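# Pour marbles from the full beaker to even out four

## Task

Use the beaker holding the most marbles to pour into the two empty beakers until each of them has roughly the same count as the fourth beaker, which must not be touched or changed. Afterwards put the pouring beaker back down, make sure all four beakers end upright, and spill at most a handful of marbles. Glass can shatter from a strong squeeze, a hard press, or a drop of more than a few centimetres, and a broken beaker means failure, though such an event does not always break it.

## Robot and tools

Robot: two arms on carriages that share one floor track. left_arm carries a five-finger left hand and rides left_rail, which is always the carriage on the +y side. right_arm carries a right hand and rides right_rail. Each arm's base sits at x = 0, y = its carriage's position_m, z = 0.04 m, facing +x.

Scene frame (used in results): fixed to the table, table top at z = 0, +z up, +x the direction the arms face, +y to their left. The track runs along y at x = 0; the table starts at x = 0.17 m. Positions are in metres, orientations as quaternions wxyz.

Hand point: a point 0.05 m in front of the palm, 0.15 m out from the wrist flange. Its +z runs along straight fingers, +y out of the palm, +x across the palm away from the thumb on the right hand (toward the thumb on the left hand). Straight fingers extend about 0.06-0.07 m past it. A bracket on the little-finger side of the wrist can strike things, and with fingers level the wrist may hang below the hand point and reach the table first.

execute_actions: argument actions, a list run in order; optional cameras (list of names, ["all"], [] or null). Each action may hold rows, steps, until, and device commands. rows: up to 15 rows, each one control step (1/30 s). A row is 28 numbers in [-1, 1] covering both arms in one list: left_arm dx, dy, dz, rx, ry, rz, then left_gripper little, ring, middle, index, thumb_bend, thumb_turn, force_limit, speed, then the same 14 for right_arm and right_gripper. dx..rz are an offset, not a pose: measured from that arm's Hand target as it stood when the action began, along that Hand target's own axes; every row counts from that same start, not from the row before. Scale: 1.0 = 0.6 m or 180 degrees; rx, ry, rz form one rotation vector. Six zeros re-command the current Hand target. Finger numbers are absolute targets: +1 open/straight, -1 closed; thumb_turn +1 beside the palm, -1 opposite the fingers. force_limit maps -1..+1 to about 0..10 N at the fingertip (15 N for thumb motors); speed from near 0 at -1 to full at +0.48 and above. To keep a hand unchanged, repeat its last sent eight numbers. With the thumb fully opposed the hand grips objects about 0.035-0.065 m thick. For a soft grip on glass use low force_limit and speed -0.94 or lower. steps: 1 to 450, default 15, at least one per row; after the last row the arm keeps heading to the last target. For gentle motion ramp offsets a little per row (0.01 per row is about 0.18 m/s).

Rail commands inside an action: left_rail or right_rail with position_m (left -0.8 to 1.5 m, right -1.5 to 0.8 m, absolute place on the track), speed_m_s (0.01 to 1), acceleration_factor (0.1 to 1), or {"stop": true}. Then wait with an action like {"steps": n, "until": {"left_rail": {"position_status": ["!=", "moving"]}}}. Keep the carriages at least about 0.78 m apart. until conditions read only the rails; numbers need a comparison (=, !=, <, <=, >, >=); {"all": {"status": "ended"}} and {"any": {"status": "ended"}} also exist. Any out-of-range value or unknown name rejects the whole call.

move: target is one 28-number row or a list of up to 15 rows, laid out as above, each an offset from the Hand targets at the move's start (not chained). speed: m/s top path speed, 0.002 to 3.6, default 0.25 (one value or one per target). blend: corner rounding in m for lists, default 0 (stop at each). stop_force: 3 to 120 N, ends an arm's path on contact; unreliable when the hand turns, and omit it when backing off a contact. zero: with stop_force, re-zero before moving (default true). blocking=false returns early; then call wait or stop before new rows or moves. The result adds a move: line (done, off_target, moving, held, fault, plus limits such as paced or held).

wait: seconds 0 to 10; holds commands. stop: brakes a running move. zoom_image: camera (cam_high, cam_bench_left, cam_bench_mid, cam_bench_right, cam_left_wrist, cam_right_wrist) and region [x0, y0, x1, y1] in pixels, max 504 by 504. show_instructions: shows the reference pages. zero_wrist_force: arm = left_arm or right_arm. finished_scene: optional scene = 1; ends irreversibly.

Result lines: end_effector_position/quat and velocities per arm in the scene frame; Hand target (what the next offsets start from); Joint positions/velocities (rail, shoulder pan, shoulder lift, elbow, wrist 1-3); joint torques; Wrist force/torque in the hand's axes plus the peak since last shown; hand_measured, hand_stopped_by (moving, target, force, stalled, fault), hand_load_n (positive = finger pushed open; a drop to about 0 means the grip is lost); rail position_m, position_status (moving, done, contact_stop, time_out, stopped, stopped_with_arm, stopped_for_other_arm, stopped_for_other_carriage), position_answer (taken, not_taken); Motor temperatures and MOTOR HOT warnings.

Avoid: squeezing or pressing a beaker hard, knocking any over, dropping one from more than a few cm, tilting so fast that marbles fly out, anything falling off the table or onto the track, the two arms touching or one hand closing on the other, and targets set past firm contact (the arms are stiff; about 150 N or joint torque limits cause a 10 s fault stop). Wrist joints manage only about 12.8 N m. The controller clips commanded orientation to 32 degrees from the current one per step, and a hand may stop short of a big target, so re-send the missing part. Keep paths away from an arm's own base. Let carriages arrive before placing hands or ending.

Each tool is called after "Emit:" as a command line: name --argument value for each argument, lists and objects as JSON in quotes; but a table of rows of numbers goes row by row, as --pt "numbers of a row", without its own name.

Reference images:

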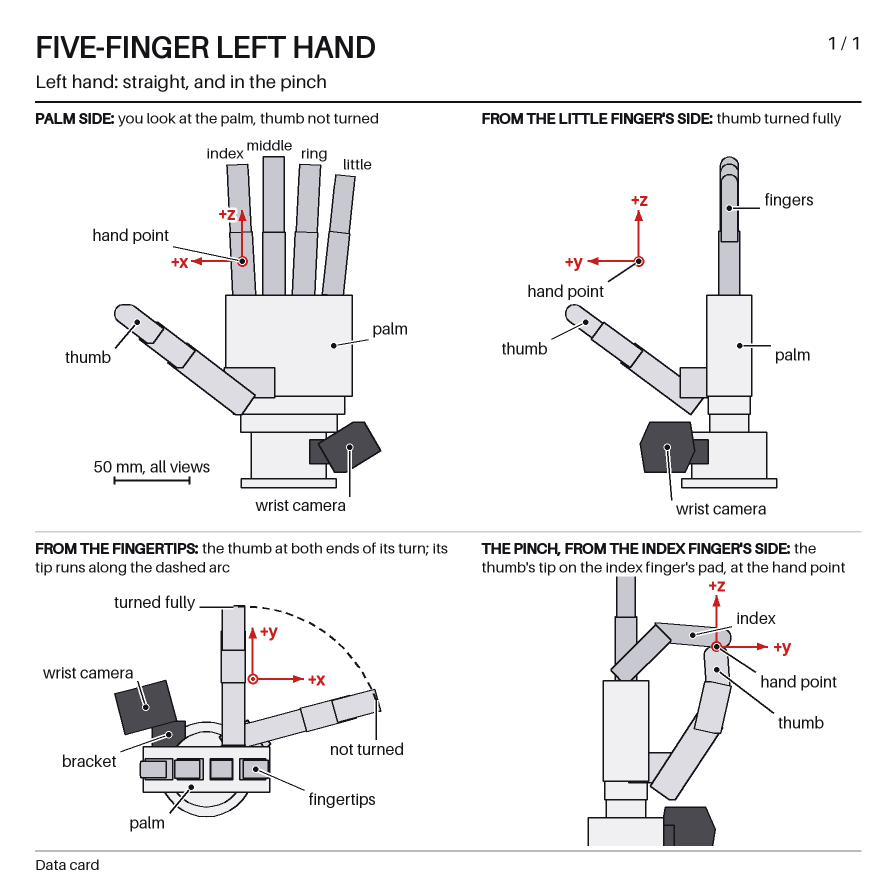

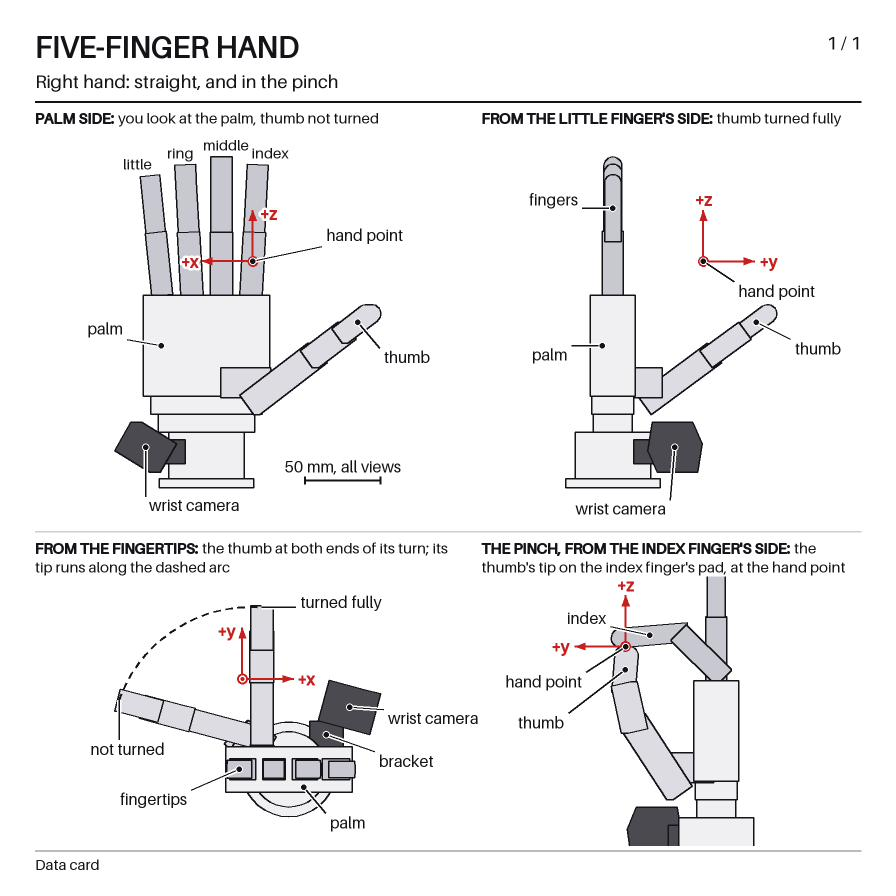

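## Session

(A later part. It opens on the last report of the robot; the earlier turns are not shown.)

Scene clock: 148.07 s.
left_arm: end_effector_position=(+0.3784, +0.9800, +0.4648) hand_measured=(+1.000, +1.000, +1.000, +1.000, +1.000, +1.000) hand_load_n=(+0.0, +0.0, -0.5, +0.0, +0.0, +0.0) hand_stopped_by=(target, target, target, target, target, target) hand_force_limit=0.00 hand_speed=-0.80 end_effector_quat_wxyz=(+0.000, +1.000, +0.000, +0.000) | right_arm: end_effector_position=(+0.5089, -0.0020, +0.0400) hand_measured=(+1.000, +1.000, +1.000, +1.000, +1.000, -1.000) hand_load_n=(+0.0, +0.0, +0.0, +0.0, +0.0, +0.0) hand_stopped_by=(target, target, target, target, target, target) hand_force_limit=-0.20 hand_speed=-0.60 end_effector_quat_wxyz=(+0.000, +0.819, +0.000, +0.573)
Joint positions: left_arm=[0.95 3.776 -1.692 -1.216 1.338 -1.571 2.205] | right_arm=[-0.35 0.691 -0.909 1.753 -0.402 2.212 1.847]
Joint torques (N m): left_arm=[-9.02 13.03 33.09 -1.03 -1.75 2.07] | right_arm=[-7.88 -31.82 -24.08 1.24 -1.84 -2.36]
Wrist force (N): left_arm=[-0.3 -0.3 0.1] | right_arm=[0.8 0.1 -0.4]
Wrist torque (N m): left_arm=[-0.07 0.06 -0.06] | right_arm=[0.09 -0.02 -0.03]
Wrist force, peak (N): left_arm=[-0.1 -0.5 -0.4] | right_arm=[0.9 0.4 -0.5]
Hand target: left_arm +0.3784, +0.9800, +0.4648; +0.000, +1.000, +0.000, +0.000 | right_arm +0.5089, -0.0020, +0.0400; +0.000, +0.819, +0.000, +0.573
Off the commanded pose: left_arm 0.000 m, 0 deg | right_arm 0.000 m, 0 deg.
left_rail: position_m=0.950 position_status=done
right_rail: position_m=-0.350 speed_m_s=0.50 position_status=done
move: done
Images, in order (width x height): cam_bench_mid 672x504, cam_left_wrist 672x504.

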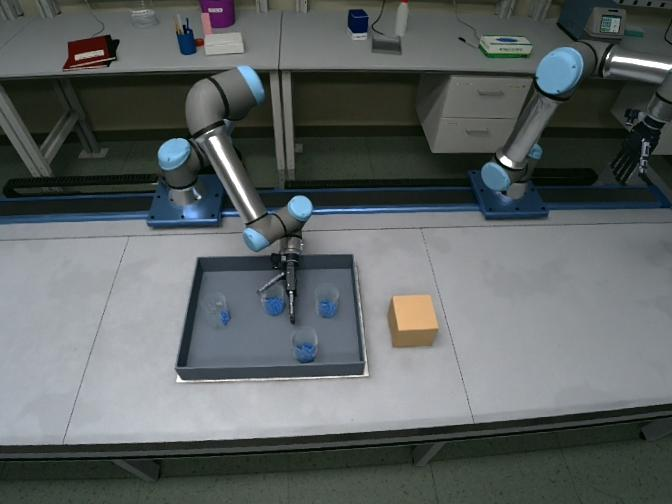

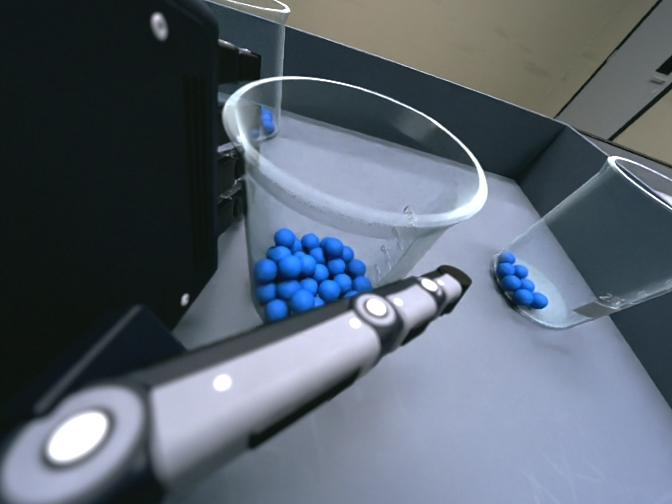

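Emit:
move --target '[0,0,0,0,0,0,1,1,1,1,1,1,0.0,-0.8,0.0023,0.0067,0.0063,0,0,0,1,1,1,1,1,-1,-0.2,-0.6]' --speed 0.03 --stop_force 4

Emit:
execute_actions --actions '[{"rows": [[0,0,0,0,0,0,1,1,1,1,1,1,0.0,-0.8,0,0,0,0,0,0,1,-0.6,-0.6,-0.6,1,-1,-0.4,-0.85]], "steps": 110}]' --cameras '["cam_bench_mid","cam_left_wrist"]'

Emit:
zoom_image --camera "cam_left_wrist" --region '[200, 80, 500, 380]'

Scene clock: 149.57 s.
left_arm: end_effector_position=(+0.3784, +0.9800, +0.4648) hand_measured=(+1.000, +1.000, +1.000, +1.000, +1.000, +1.000) hand_load_n=(+0.0, +0.0, +0.0, +0.0, +0.0, +0.0) hand_stopped_by=(target, target, target, target, target, target) hand_force_limit=0.00 hand_speed=-0.80 end_effector_quat_wxyz=(+0.000, +1.000, +0.000, +0.000) | right_arm: end_effector_position=(+0.5129, -0.0060, +0.0400) hand_measured=(+1.000, +1.000, +1.000, +1.000, +1.000, -1.000) hand_load_n=(+0.0, +0.0, +0.0, +0.0, +0.0, +0.0) hand_stopped_by=(target, target, target, target, target, target) hand_force_limit=-0.20 hand_speed=-0.60 end_effector_quat_wxyz=(+0.000, +0.819, +0.000, +0.573)
Joint positions: left_arm=[0.95 3.776 -1.692 -1.216 1.338 -1.571 2.205] | right_arm=[-0.35 0.679 -0.912 1.757 -0.408 2.202 1.841]
Joint torques (N m): left_arm=[-9.21 13.7 32.32 -0.94 -1.83 1.92] | right_arm=[-8.95 -44.03 -7.07 -1.32 -1.96 -2.23]
Wrist force (N): left_arm=[-0.3 -0.4 -0.1] | right_arm=[0.8 -0.2 -0.3]
Wrist torque (N m): left_arm=[-0.07 0.06 -0.06] | right_arm=[0.07 -0.03 -0.02]
Wrist force, peak (N): left_arm=[-0.1 -0.6 -0.4] | right_arm=[0.8 0.2 -0.8]
Hand target: left_arm +0.3784, +0.9800, +0.4648; +0.000, +1.000, +0.000, +0.000 | right_arm +0.5129, -0.0060, +0.0400; +0.000, +0.819, +0.000, +0.573
Off the commanded pose: left_arm 0.000 m, 0 deg | right_arm 0.000 m, 0 deg.
left_rail: position_m=0.950 position_status=done
right_rail: position_m=-0.350 speed_m_s=0.50 position_status=done
move: done

Scene clock: 153.43 s.
left_arm: end_effector_position=(+0.3784, +0.9800, +0.4648) hand_measured=(+1.000, +1.000, +1.000, +1.000, +1.000, +1.000) hand_load_n=(+0.0, +0.0, +0.0, +0.0, +0.0, +0.0) hand_stopped_by=(target, target, target, target, target, target) hand_force_limit=0.00 hand_speed=-0.80 end_effector_quat_wxyz=(+0.000, +1.000, +0.000, +0.000) | right_arm: end_effector_position=(+0.5129, -0.0060, +0.0400) hand_measured=(+1.000, +0.028, +0.182, +0.334, +1.000, -1.000) hand_load_n=(+0.0, +4.0, +3.0, +2.5, +1.5, +1.5) hand_stopped_by=(target, force, force, force, target, target) hand_force_limit=-0.40 hand_speed=-0.85 end_effector_quat_wxyz=(+0.000, +0.819, +0.000, +0.573)
Joint positions: left_arm=[0.95 3.776 -1.692 -1.216 1.338 -1.571 2.205] | right_arm=[-0.35 0.679 -0.912 1.757 -0.408 2.202 1.841]
Joint torques (N m): left_arm=[-10.26 13.79 30.05 -0.98 -1.76 2.08] | right_arm=[-7.27 -42.28 -12.07 0.88 2.46 -2.31]
Wrist force (N): left_arm=[-0.2 -0.4 -0.1] | right_arm=[-0.5 0.2 0.3]
Wrist torque (N m): left_arm=[-0.07 0.03 -0.05] | right_arm=[0.15 -0.02 -0.01]
Wrist force, peak (N): left_arm=[-0.4 -0.6 -0.3] | right_arm=[1.4 -0.2 -0.4]
Hand target: left_arm +0.3784, +0.9800, +0.4648; +0.000, +1.000, +0.000, +0.000 | right_arm +0.5129, -0.0060, +0.0400; +0.000, +0.819, +0.000, +0.573
Off the commanded pose: left_arm 0.000 m, 0 deg | right_arm 0.000 m, 0 deg.
left_rail: position_m=0.950 position_status=done
right_rail: position_m=-0.350 speed_m_s=0.50 position_status=done
Images, in order (width x height): cam_bench_mid 672x504, cam_left_wrist 672x504.

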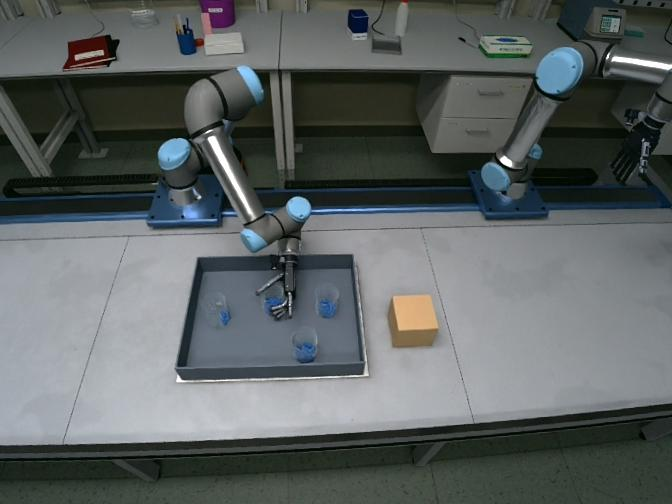

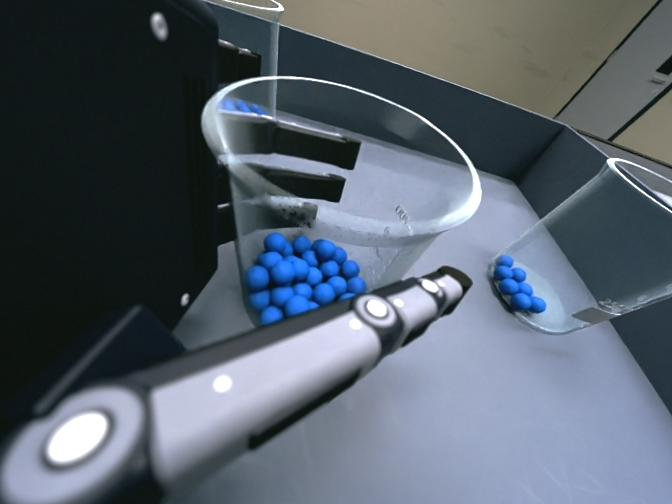

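Scaled by 1.680.

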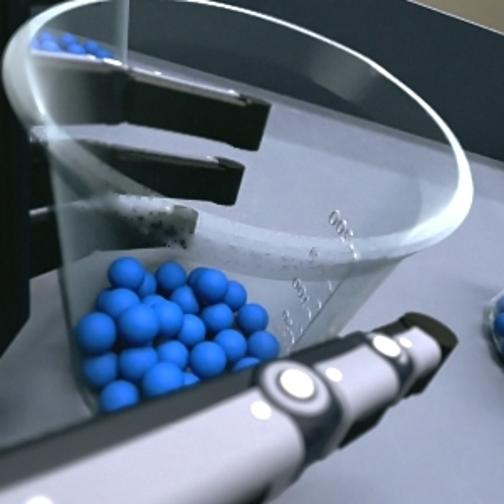

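Emit:
execute_actions --actions '[{"rows": [[0,0,0,0,0,0,1,1,1,1,1,1,0.0,-0.8,0,0,0,0,0,0,1,-0.65,-0.65,-0.7,0.2,-1,-0.15,-0.85]], "steps": 60}]'

Emit:
move --target '[0,0,0,0,0,0,1,1,1,1,1,1,0.0,-0.8,0.0313,0,-0.0114,0,0,0,1,-0.65,-0.65,-0.7,0.2,-1,-0.15,-0.85]' --speed 0.04 --cameras '["cam_bench_mid","cam_left_wrist"]'

Emit:
zoom_image --camera "cam_left_wrist" --region '[200, 80, 500, 380]'

Scene clock: 155.97 s.
left_arm: end_effector_position=(+0.3784, +0.9800, +0.4648) hand_measured=(+1.000, +1.000, +1.000, +1.000, +1.000, +1.000) hand_load_n=(+0.0, +0.0, +0.0, +0.0, +0.0, +0.0) hand_stopped_by=(target, target, target, target, target, target) hand_force_limit=0.00 hand_speed=-0.80 end_effector_quat_wxyz=(+0.000, +1.000, +0.000, +0.000) | right_arm: end_effector_position=(+0.5129, -0.0060, +0.0400) hand_measured=(+1.000, +0.018, +0.170, +0.322, +0.992, -1.000) hand_load_n=(+0.5, +6.0, +5.5, +4.5, +6.0, +2.0) hand_stopped_by=(target, force, force, force, force, target) hand_force_limit=-0.15 hand_speed=-0.85 end_effector_quat_wxyz=(+0.000, +0.819, +0.000, +0.573)
Joint positions: left_arm=[0.95 3.776 -1.692 -1.216 1.338 -1.571 2.205] | right_arm=[-0.35 0.679 -0.912 1.757 -0.408 2.202 1.841]
Joint torques (N m): left_arm=[-9.41 13.21 32.41 -1.05 -1.87 2.03] | right_arm=[-6.96 -40.62 -16.01 0.82 2.67 -1.85]
Wrist force (N): left_arm=[-0.1 -0.4 -0.1] | right_arm=[-0.7 -0.1 0.6]
Wrist torque (N m): left_arm=[-0.06 0.03 -0.05] | right_arm=[0.09 -0.01 -0.03]
Wrist force, peak (N): left_arm=[0.0 -0.5 -0.4] | right_arm=[-0.9 0.1 1.0]
Hand target: left_arm +0.3784, +0.9800, +0.4648; +0.000, +1.000, +0.000, +0.000 | right_arm +0.5129, -0.0060, +0.0400; +0.000, +0.819, +0.000, +0.573
Off the commanded pose: left_arm 0.000 m, 0 deg | right_arm 0.000 m, 0 deg.
left_rail: position_m=0.950 position_status=done
right_rail: position_m=-0.350 speed_m_s=0.50 position_status=done

Scene clock: 156.83 s.
left_arm: end_effector_position=(+0.3784, +0.9800, +0.4648) hand_measured=(+1.000, +1.000, +1.000, +1.000, +1.000, +1.000) hand_load_n=(+0.0, +0.0, +0.0, +0.0, +0.0, +0.0) hand_stopped_by=(target, target, target, target, target, target) hand_force_limit=0.00 hand_speed=-0.80 end_effector_quat_wxyz=(+0.000, +1.000, +0.000, +0.000) | right_arm: end_effector_position=(+0.5129, -0.0060, +0.0599) hand_measured=(+1.000, +0.018, +0.170, +0.322, +0.992, -1.000) hand_load_n=(+0.0, +6.5, +5.5, +4.5, +6.5, +2.5) hand_stopped_by=(target, force, force, force, force, target) hand_force_limit=-0.15 hand_speed=-0.85 end_effector_quat_wxyz=(+0.000, +0.819, +0.000, +0.573)
Joint positions: left_arm=[0.95 3.776 -1.692 -1.216 1.338 -1.571 2.205] | right_arm=[-0.35 0.679 -0.947 1.751 -0.366 2.202 1.841]
Joint torques (N m): left_arm=[-8.76 12.89 32.96 -0.93 -1.83 2.19] | right_arm=[-7.36 -43.49 -24.24 1.13 1.37 -0.48]
Wrist force (N): left_arm=[-0.1 -0.4 -0.1] | right_arm=[-0.7 -0.2 0.5]
Wrist torque (N m): left_arm=[-0.07 0.03 -0.05] | right_arm=[0.08 -0.01 -0.04]
Wrist force, peak (N): left_arm=[-0.2 -0.5 -0.2] | right_arm=[-1.2 -0.3 0.8]
Hand target: left_arm +0.3784, +0.9800, +0.4648; +0.000, +1.000, +0.000, +0.000 | right_arm +0.5129, -0.0060, +0.0600; +0.000, +0.819, +0.000, +0.573
Off the commanded pose: left_arm 0.000 m, 0 deg | right_arm 0.000 m, 0 deg.
left_rail: position_m=0.950 position_status=done
right_rail: position_m=-0.350 speed_m_s=0.50 position_status=done
move: done
Images, in order (width x height): cam_bench_mid 672x504, cam_left_wrist 672x504.

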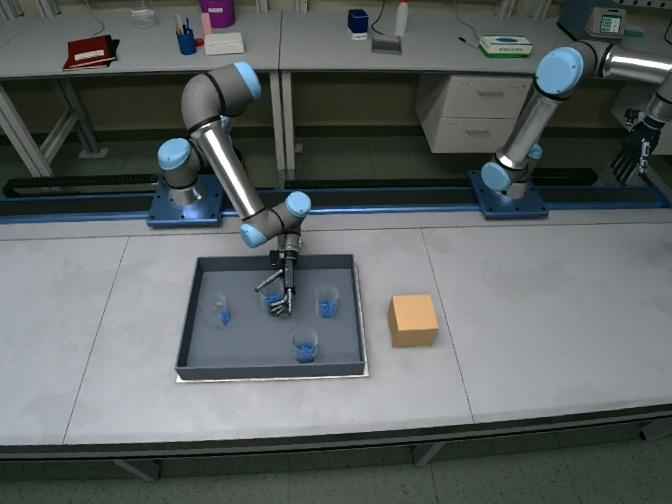

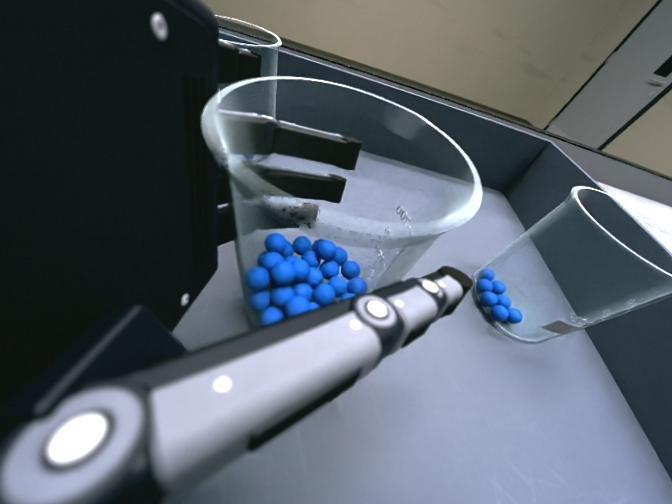

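Scaled by 1.680.

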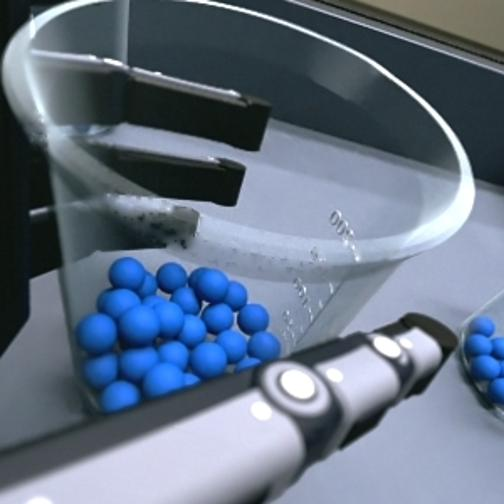

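Emit:
move --pt "0 0 0 0 0 0 1 1 1 1 1 1 0.0 -0.8 0.2193 0 -0.0798 0 0 0 1 -0.65 -0.65 -0.7 0.2 -1 -0.15 -0.85" --pt "0 0 0 0 0 0 1 1 1 1 1 1 0.0 -0.8 0.2402 0.14 -0.0226 0.0855 0 0.235 1 -0.65 -0.65 -0.7 0.2 -1 -0.15 -0.85" --pt "0 0 0 0 0 0 1 1 1 1 1 1 0.0 -0.8 0.1931 0.1487 -0.0055 0.1425 0 0.3917 1 -0.65 -0.65 -0.7 0.2 -1 -0.15 -0.85" --speed '[0.2, 0.25, 0.2]' --blend '[0.03, 0.01, 0]' --cameras '["cam_bench_mid","cam_left_wrist"]'

Emit:
zoom_image --camera "cam_left_wrist" --region '[220, 100, 672, 450]'

Emit:
zoom_image --camera "cam_bench_mid" --region '[190, 230, 310, 340]'

Scene clock: 162.07 s.
left_arm: end_effector_position=(+0.3784, +0.9800, +0.4648) hand_measured=(+1.000, +1.000, +1.000, +1.000, +1.000, +1.000) hand_load_n=(+0.0, +0.0, +0.0, +0.0, +0.0, +0.0) hand_stopped_by=(target, target, target, target, target, target) hand_force_limit=0.00 hand_speed=-0.80 end_effector_quat_wxyz=(+0.000, +1.000, +0.000, +0.000) | right_arm: end_effector_position=(+0.5495, -0.0953, +0.1699) hand_measured=(+1.000, +0.018, +0.170, +0.322, +0.992, -1.000) hand_load_n=(+0.0, +6.0, +5.0, +4.0, +6.5, +2.0) hand_stopped_by=(target, force, force, force, force, target) hand_force_limit=-0.15 hand_speed=-0.85 end_effector_quat_wxyz=(-0.499, +0.650, -0.349, +0.455)
Joint positions: left_arm=[0.95 3.776 -1.692 -1.216 1.338 -1.571 2.205] | right_arm=[-0.35 0.079 -1.434 2.181 -0.655 1.313 2.872]
Joint torques (N m): left_arm=[-9.89 13.85 30.99 -1.02 -1.94 2.15] | right_arm=[-8.1 -16.1 -9.75 -3.16 -2.79 2.28]
Wrist force (N): left_arm=[0.0 -0.1 0.1] | right_arm=[0.3 0.5 0.4]
Wrist torque (N m): left_arm=[-0.02 0.01 -0.05] | right_arm=[0.09 -0.06 -0.05]
Wrist force, peak (N): left_arm=[-0.3 -0.6 -0.3] | right_arm=[-2.2 -0.2 1.1]
Hand target: left_arm +0.3784, +0.9800, +0.4648; +0.000, +1.000, +0.000, +0.000 | right_arm +0.5495, -0.0953, +0.1699; -0.499, +0.650, -0.349, +0.455
Off the commanded pose: left_arm 0.000 m, 0 deg | right_arm 0.000 m, 0 deg.
left_rail: position_m=0.950 position_status=done
right_rail: position_m=-0.350 speed_m_s=0.50 position_status=done
move: done
Images, in order (width x height): cam_bench_mid 672x504, cam_left_wrist 672x504.

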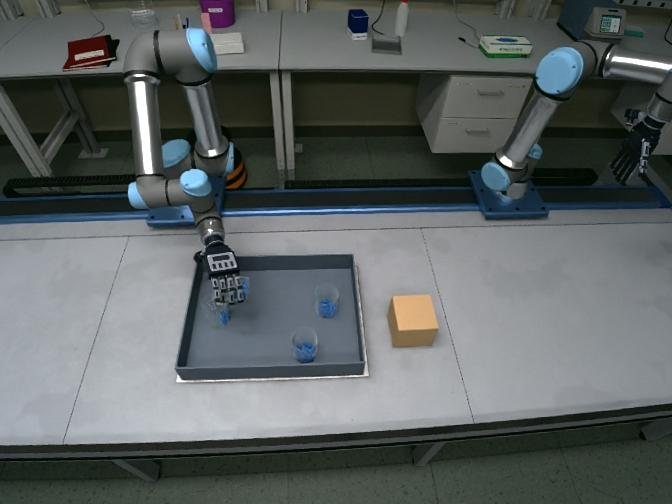

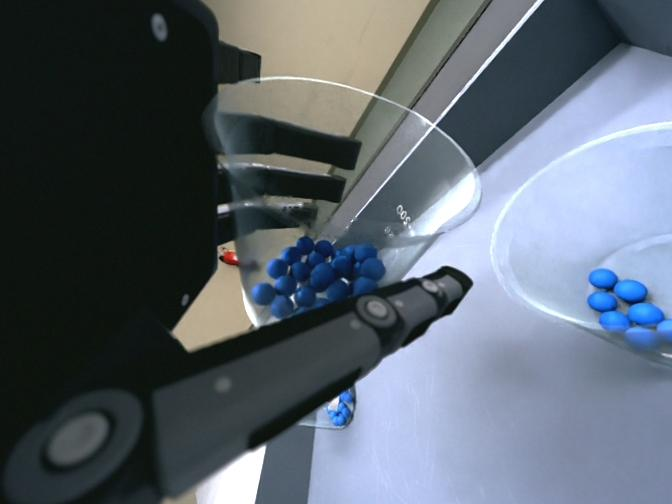

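Scaled by 1.115.

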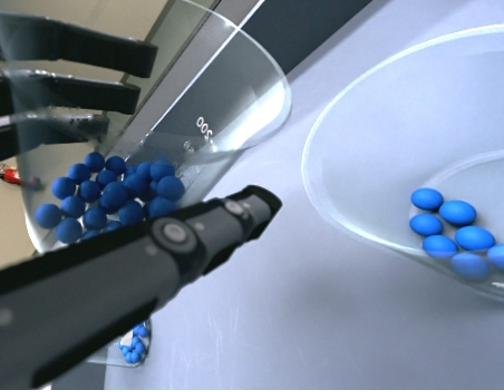

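Scaled by 4.200.

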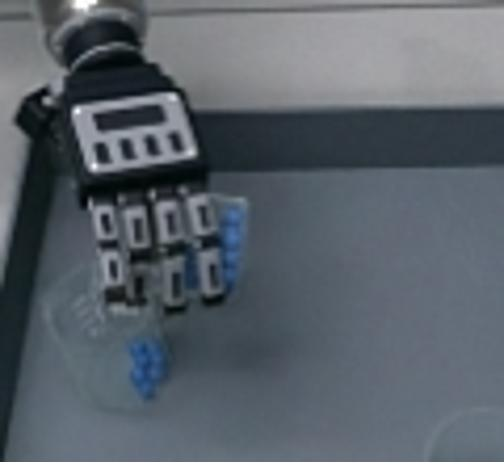

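Emit:
move --target '[0,0,0,0,0,0,1,1,1,1,1,1,0.0,-0.8,0.0186,-0.0087,-0.0068,0.0247,0,0.0679,1,-0.65,-0.65,-0.7,0.2,-1,-0.15,-0.85]' --speed 0.1 --cameras '["cam_bench_mid","cam_left_wrist"]'

Emit:
zoom_image --camera "cam_left_wrist" --region '[220, 100, 672, 450]'

Emit:
zoom_image --camera "cam_bench_mid" --region '[190, 230, 310, 340]'

Scene clock: 164.23 s.
left_arm: end_effector_position=(+0.3784, +0.9800, +0.4648) hand_measured=(+1.000, +1.000, +1.000, +1.000, +1.000, +1.000) hand_load_n=(+0.0, +0.0, +0.0, +0.0, +0.0, +0.0) hand_stopped_by=(target, target, target, target, target, target) hand_force_limit=0.00 hand_speed=-0.80 end_effector_quat_wxyz=(+0.000, +1.000, +0.000, +0.000) | right_arm: end_effector_position=(+0.5495, -0.1054, +0.1781) hand_measured=(+1.000, +0.018, +0.170, +0.322, +0.992, -1.000) hand_load_n=(+0.0, +6.0, +5.0, +3.5, +6.5, +1.5) hand_stopped_by=(target, force, force, force, force, target) hand_force_limit=-0.15 hand_speed=-0.85 end_effector_quat_wxyz=(+0.569, -0.589, +0.399, -0.412)
Joint positions: left_arm=[0.95 3.776 -1.692 -1.216 1.338 -1.571 2.205] | right_arm=[-0.35 -0.004 -1.445 2.248 -0.79 1.218 3.105]
Joint torques (N m): left_arm=[-10.82 13.74 32.47 -0.95 -1.85 2.12] | right_arm=[-6.85 -16.43 -10.31 -3.03 -2.45 2.19]
Wrist force (N): left_arm=[0.1 0.1 -0.3] | right_arm=[0.3 0.9 0.5]
Wrist torque (N m): left_arm=[0.02 -0.02 -0.05] | right_arm=[0.13 -0.05 -0.02]
Wrist force, peak (N): left_arm=[-0.3 -0.5 -0.3] | right_arm=[0.4 1.2 0.7]
Hand target: left_arm +0.3784, +0.9800, +0.4648; +0.000, +1.000, +0.000, +0.000 | right_arm +0.5495, -0.1054, +0.1780; +0.569, -0.589, +0.399, -0.412
Off the commanded pose: left_arm 0.000 m, 0 deg | right_arm 0.000 m, 0 deg.
left_rail: position_m=0.950 position_status=done
right_rail: position_m=-0.350 speed_m_s=0.50 position_status=done
move: done
Images, in order (width x height): cam_bench_mid 672x504, cam_left_wrist 672x504.

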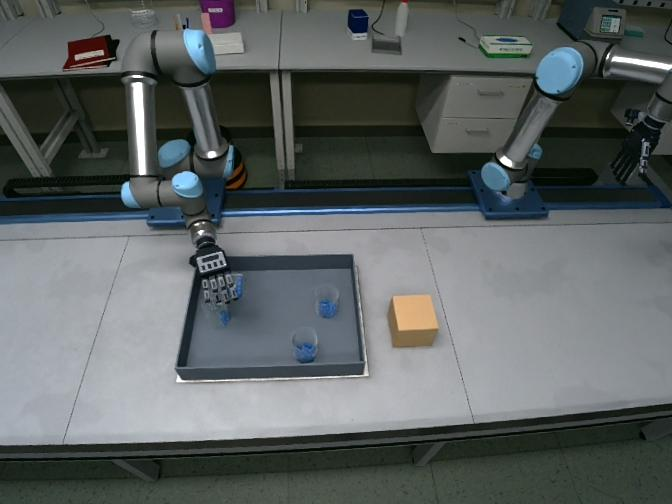

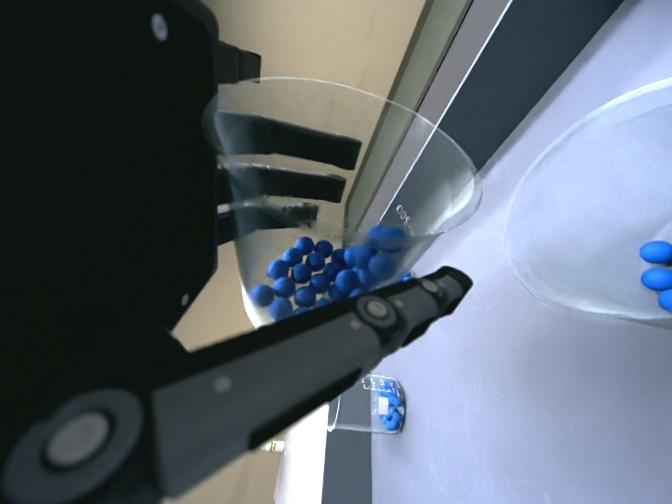

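Scaled by 1.115.

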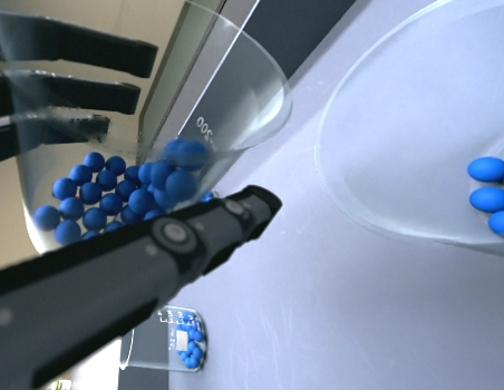

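Scaled by 4.200.

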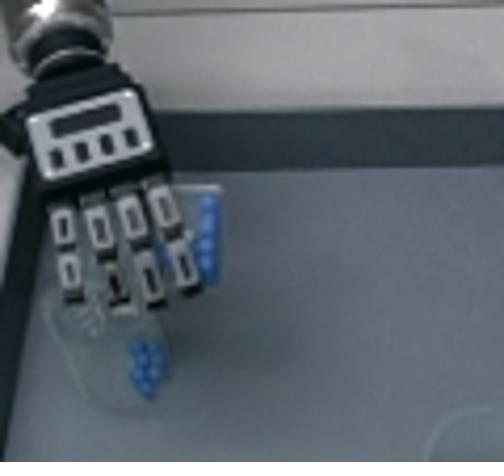

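Emit:
move --target '[0,0,0,0,0,0,1,1,1,1,1,1,0.0,-0.8,0.0028,-0.0037,-0.001,0.0048,0,0.0131,1,-0.65,-0.65,-0.7,0.2,-1,-0.15,-0.85]' --speed 0.1 --cameras '["cam_left_wrist"]'

Scene clock: 166.20 s.
left_arm: end_effector_position=(+0.3784, +0.9800, +0.4648) hand_measured=(+1.000, +1.000, +1.000, +1.000, +1.000, +1.000) hand_load_n=(+0.0, +0.0, +0.0, +0.0, +0.0, +0.0) hand_stopped_by=(target, target, target, target, target, target) hand_force_limit=0.00 hand_speed=-0.80 end_effector_quat_wxyz=(+0.000, +1.000, +0.000, +0.000) | right_arm: end_effector_position=(+0.5495, -0.1071, +0.1803) hand_measured=(+1.000, +0.018, +0.170, +0.322, +0.992, -1.000) hand_load_n=(+0.0, +6.5, +5.0, +3.5, +6.5, +1.5) hand_stopped_by=(target, force, force, force, force, target) hand_force_limit=-0.15 hand_speed=-0.85 end_effector_quat_wxyz=(+0.582, -0.576, +0.408, -0.403)
Joint positions: left_arm=[0.95 3.776 -1.692 -1.216 1.338 -1.571 2.205] | right_arm=[-0.35 -0.017 -1.446 2.259 -0.817 1.204 3.152]
Joint torques (N m): left_arm=[-9.05 14 31.76 -1.12 -1.94 2.13] | right_arm=[-6.84 -28.39 -9.77 -3.12 -2.44 2.06]
Wrist force (N): left_arm=[-0.1 -0.1 -0.3] | right_arm=[0.7 0.8 0.4]
Wrist torque (N m): left_arm=[0.00 0.01 -0.05] | right_arm=[0.15 -0.10 0.01]
Wrist force, peak (N): left_arm=[0.1 -0.6 -0.2] | right_arm=[0.4 1.2 0.8]
Hand target: left_arm +0.3784, +0.9800, +0.4648; +0.000, +1.000, +0.000, +0.000 | right_arm +0.5495, -0.1071, +0.1803; +0.582, -0.576, +0.408, -0.403
Off the commanded pose: left_arm 0.000 m, 0 deg | right_arm 0.000 m, 0 deg.
left_rail: position_m=0.950 position_status=done
right_rail: position_m=-0.350 speed_m_s=0.50 position_status=done
move: done
Images, in order (width x height): cam_left_wrist 672x504.

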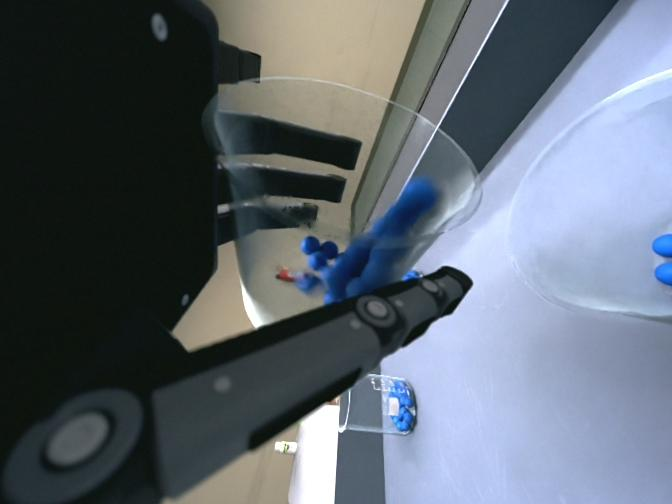

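Emit:
wait --seconds 0.1 --cameras '["cam_left_wrist"]'

Scene clock: 166.50 s.
left_arm: end_effector_position=(+0.3784, +0.9800, +0.4648) hand_measured=(+1.000, +1.000, +1.000, +1.000, +1.000, +1.000) hand_load_n=(+0.0, +0.0, +0.0, +0.0, +0.0, +0.0) hand_stopped_by=(target, target, target, target, target, target) hand_force_limit=0.00 hand_speed=-0.80 end_effector_quat_wxyz=(+0.000, +1.000, +0.000, +0.000) | right_arm: end_effector_position=(+0.5495, -0.1071, +0.1803) hand_measured=(+1.000, +0.018, +0.170, +0.322, +0.992, -1.000) hand_load_n=(+0.0, +6.5, +5.0, +3.5, +6.5, +1.5) hand_stopped_by=(target, force, force, force, force, target) hand_force_limit=-0.15 hand_speed=-0.85 end_effector_quat_wxyz=(+0.582, -0.576, +0.408, -0.403)
Joint positions: left_arm=[0.95 3.776 -1.692 -1.216 1.338 -1.571 2.205] | right_arm=[-0.35 -0.017 -1.446 2.259 -0.817 1.204 3.152]
Joint torques (N m): left_arm=[-9.58 13.67 31.94 -1.01 -1.62 2] | right_arm=[-8.16 -25.18 -9.62 -2.73 -2.51 2.29]
Wrist force (N): left_arm=[-0.2 -0.3 0.0] | right_arm=[0.5 0.6 0.5]
Wrist torque (N m): left_arm=[-0.06 0.04 -0.05] | right_arm=[0.12 -0.07 0.01]
Wrist force, peak (N): left_arm=[-0.1 -0.5 -0.2] | right_arm=[0.7 0.6 0.5]
Hand target: left_arm +0.3784, +0.9800, +0.4648; +0.000, +1.000, +0.000, +0.000 | right_arm +0.5495, -0.1071, +0.1803; +0.582, -0.576, +0.408, -0.403
Off the commanded pose: left_arm 0.000 m, 0 deg | right_arm 0.000 m, 0 deg.
left_rail: position_m=0.950 position_status=done
right_rail: position_m=-0.350 speed_m_s=0.50 position_status=done
wait: 0.10 s; at rest from the start
Images, in order (width x height): cam_left_wrist 672x504.

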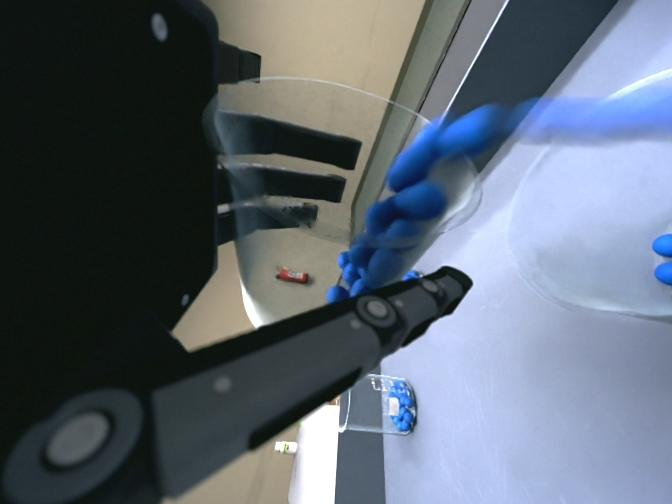

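Emit:
move --target '[0,0,0,0,0,0,1,1,1,1,1,1,0.0,-0.8,0,-0.01,0,-0.038,0,-0.1044,1,-0.65,-0.65,-0.7,0.2,-1,-0.15,-0.85]' --speed 0.8 --cameras '["cam_bench_mid","cam_left_wrist"]'

Emit:
zoom_image --camera "cam_left_wrist" --region '[290, 160, 450, 320]'

Emit:
zoom_image --camera "cam_bench_mid" --region '[190, 270, 250, 330]'

Scene clock: 167.77 s.
left_arm: end_effector_position=(+0.3784, +0.9800, +0.4648) hand_measured=(+1.000, +1.000, +1.000, +1.000, +1.000, +1.000) hand_load_n=(+0.0, +0.0, +0.0, +0.0, +0.0, +0.0) hand_stopped_by=(target, target, target, target, target, target) hand_force_limit=0.00 hand_speed=-0.80 end_effector_quat_wxyz=(+0.000, +1.000, +0.000, +0.000) | right_arm: end_effector_position=(+0.5495, -0.1072, +0.1863) hand_measured=(+1.000, +0.018, +0.170, +0.322, +0.992, -1.000) hand_load_n=(+0.0, +6.0, +5.0, +3.5, +6.5, +2.0) hand_stopped_by=(target, force, force, force, force, target) hand_force_limit=-0.15 hand_speed=-0.85 end_effector_quat_wxyz=(-0.473, +0.669, -0.331, +0.468)
Joint positions: left_arm=[0.95 3.776 -1.692 -1.216 1.338 -1.571 2.205] | right_arm=[-0.35 0.065 -1.476 2.152 -0.557 1.307 2.791]
Joint torques (N m): left_arm=[-10.02 14.24 31.54 -0.79 -1.91 1.93] | right_arm=[9 -13.54 -28.34 -0.08 2.3 -2.23]
Wrist force (N): left_arm=[-0.3 -0.3 0.0] | right_arm=[0.0 0.0 0.3]
Wrist torque (N m): left_arm=[-0.06 0.05 -0.06] | right_arm=[0.07 -0.04 0.03]
Wrist force, peak (N): left_arm=[-0.1 -0.5 -0.3] | right_arm=[0.9 0.8 0.5]
Hand target: left_arm +0.3784, +0.9800, +0.4648; +0.000, +1.000, +0.000, +0.000 | right_arm +0.5495, -0.1072, +0.1863; -0.473, +0.669, -0.331, +0.468
Off the commanded pose: left_arm 0.000 m, 0 deg | right_arm 0.000 m, 0 deg.
left_rail: position_m=0.950 position_status=done
right_rail: position_m=-0.350 speed_m_s=0.50 position_status=done
move: done
Images, in order (width x height): cam_bench_mid 672x504, cam_left_wrist 672x504.

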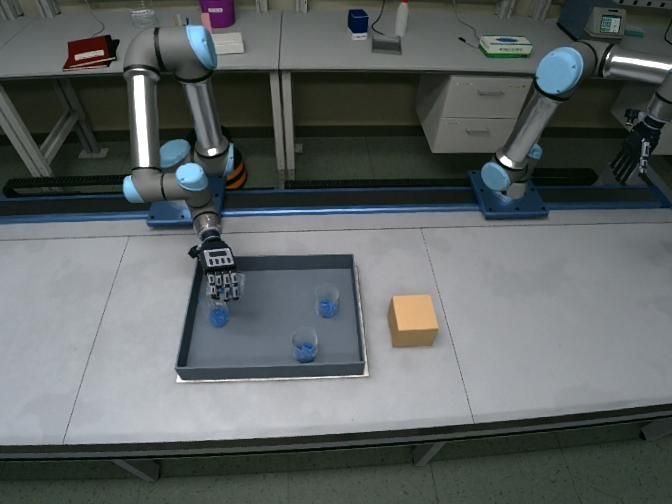

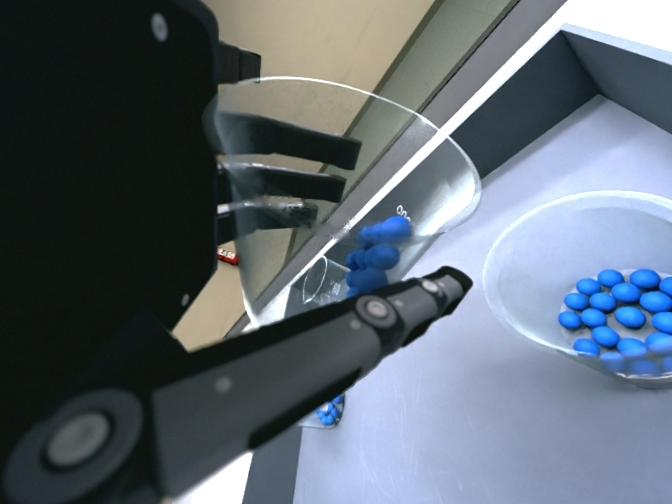

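Scaled by 3.150.

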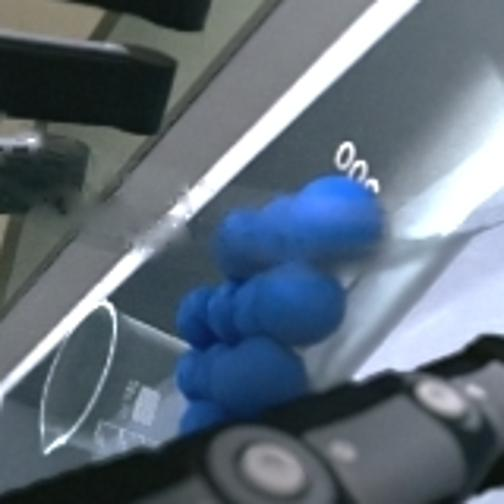

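Scaled by 8.400.

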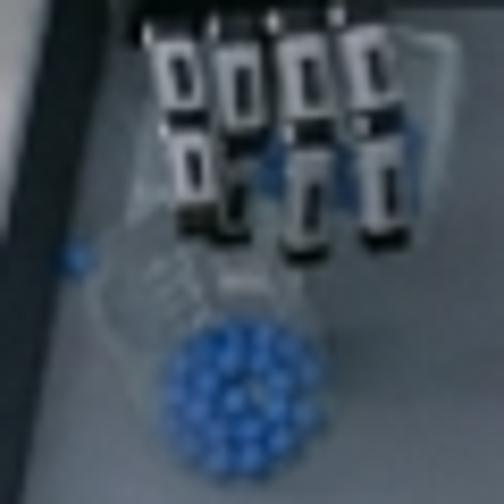

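Emit:
move --target '[0,0,0,0,0,0,1,1,1,1,1,1,0.0,-0.8,-0.0182,-0.0311,0.0066,-0.0485,0,-0.1332,1,-0.65,-0.65,-0.7,0.2,-1,-0.15,-0.85]' --speed 0.3 --cameras '["cam_bench_mid","cam_left_wrist","cam_high"]'

Emit:
zoom_image --camera "cam_left_wrist" --region '[470, 230, 650, 410]'

Emit:
zoom_image --camera "cam_left_wrist" --region '[220, 200, 420, 340]'

Emit:
zoom_image --camera "cam_high" --region '[300, 180, 400, 280]'

Scene clock: 169.53 s.
left_arm: end_effector_position=(+0.3784, +0.9800, +0.4648) hand_measured=(+1.000, +1.000, +1.000, +1.000, +1.000, +1.000) hand_load_n=(+0.0, +0.0, +0.0, +0.0, +0.0, +0.0) hand_stopped_by=(target, target, target, target, target, target) hand_force_limit=0.00 hand_speed=-0.80 end_effector_quat_wxyz=(+0.000, +1.000, +0.000, +0.000) | right_arm: end_effector_position=(+0.5495, -0.0900, +0.2000) hand_measured=(+1.000, +0.018, +0.170, +0.322, +0.992, -1.000) hand_load_n=(+0.0, +6.0, +5.0, +4.0, +6.5, +2.0) hand_stopped_by=(target, force, force, force, force, target) hand_force_limit=-0.15 hand_speed=-0.85 end_effector_quat_wxyz=(-0.314, +0.757, -0.220, +0.530)
Joint positions: left_arm=[0.95 3.776 -1.692 -1.216 1.338 -1.571 2.205] | right_arm=[-0.35 0.252 -1.433 1.977 -0.3 1.571 2.388]
Joint torques (N m): left_arm=[-9.04 13.54 32.58 -1.11 -1.69 2.17] | right_arm=[9.08 -17.83 -28.93 0.41 2.15 -2.37]
Wrist force (N): left_arm=[-0.1 -0.2 -0.1] | right_arm=[-0.6 0.1 0.3]
Wrist torque (N m): left_arm=[-0.04 0.02 -0.05] | right_arm=[0.07 0.04 -0.03]
Wrist force, peak (N): left_arm=[-0.3 -0.4 -0.5] | right_arm=[-0.8 -0.4 0.5]
Hand target: left_arm +0.3784, +0.9800, +0.4648; +0.000, +1.000, +0.000, +0.000 | right_arm +0.5495, -0.0900, +0.2000; -0.314, +0.757, -0.220, +0.530
Off the commanded pose: left_arm 0.000 m, 0 deg | right_arm 0.000 m, 0 deg.
left_rail: position_m=0.950 position_status=done
right_rail: position_m=-0.350 speed_m_s=0.50 position_status=done
move: done
Images, in order (width x height): cam_high 672x504, cam_bench_mid 672x504, cam_left_wrist 672x504.

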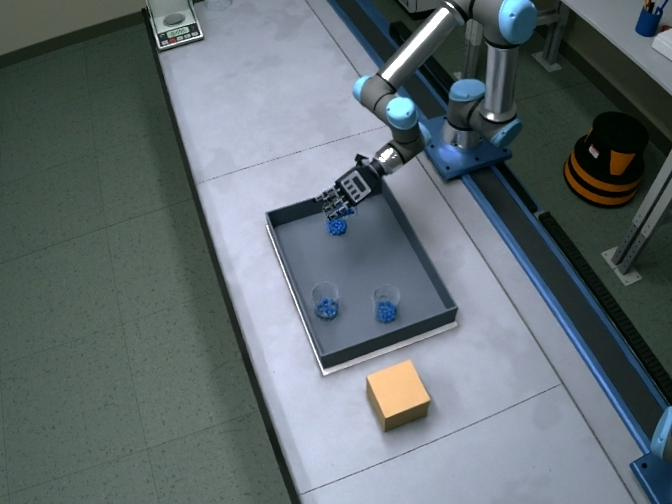

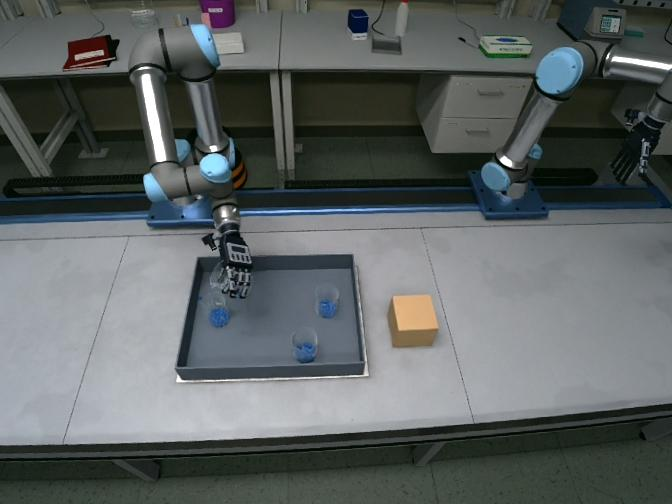

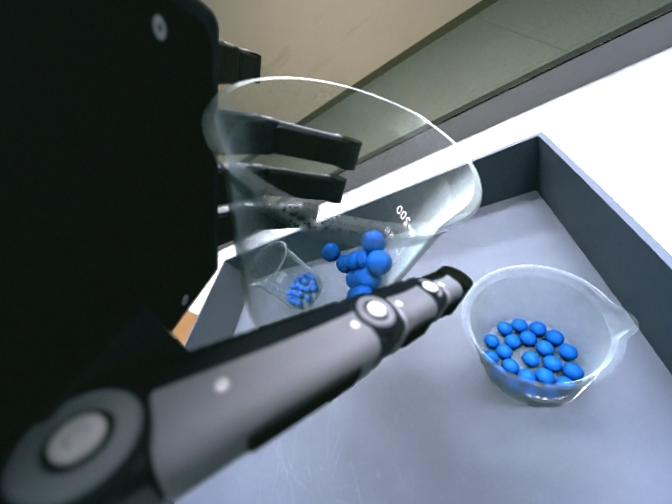

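Scaled by 2.800.

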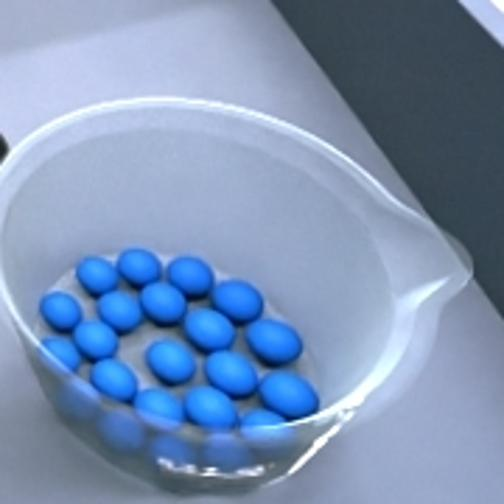

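Scaled by 2.520.

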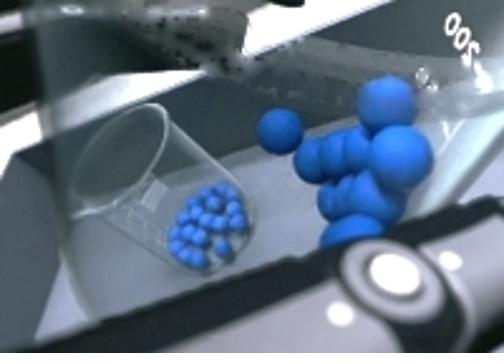

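Scaled by 5.040.

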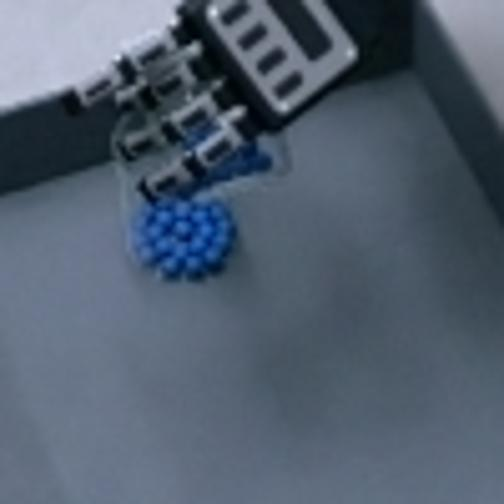

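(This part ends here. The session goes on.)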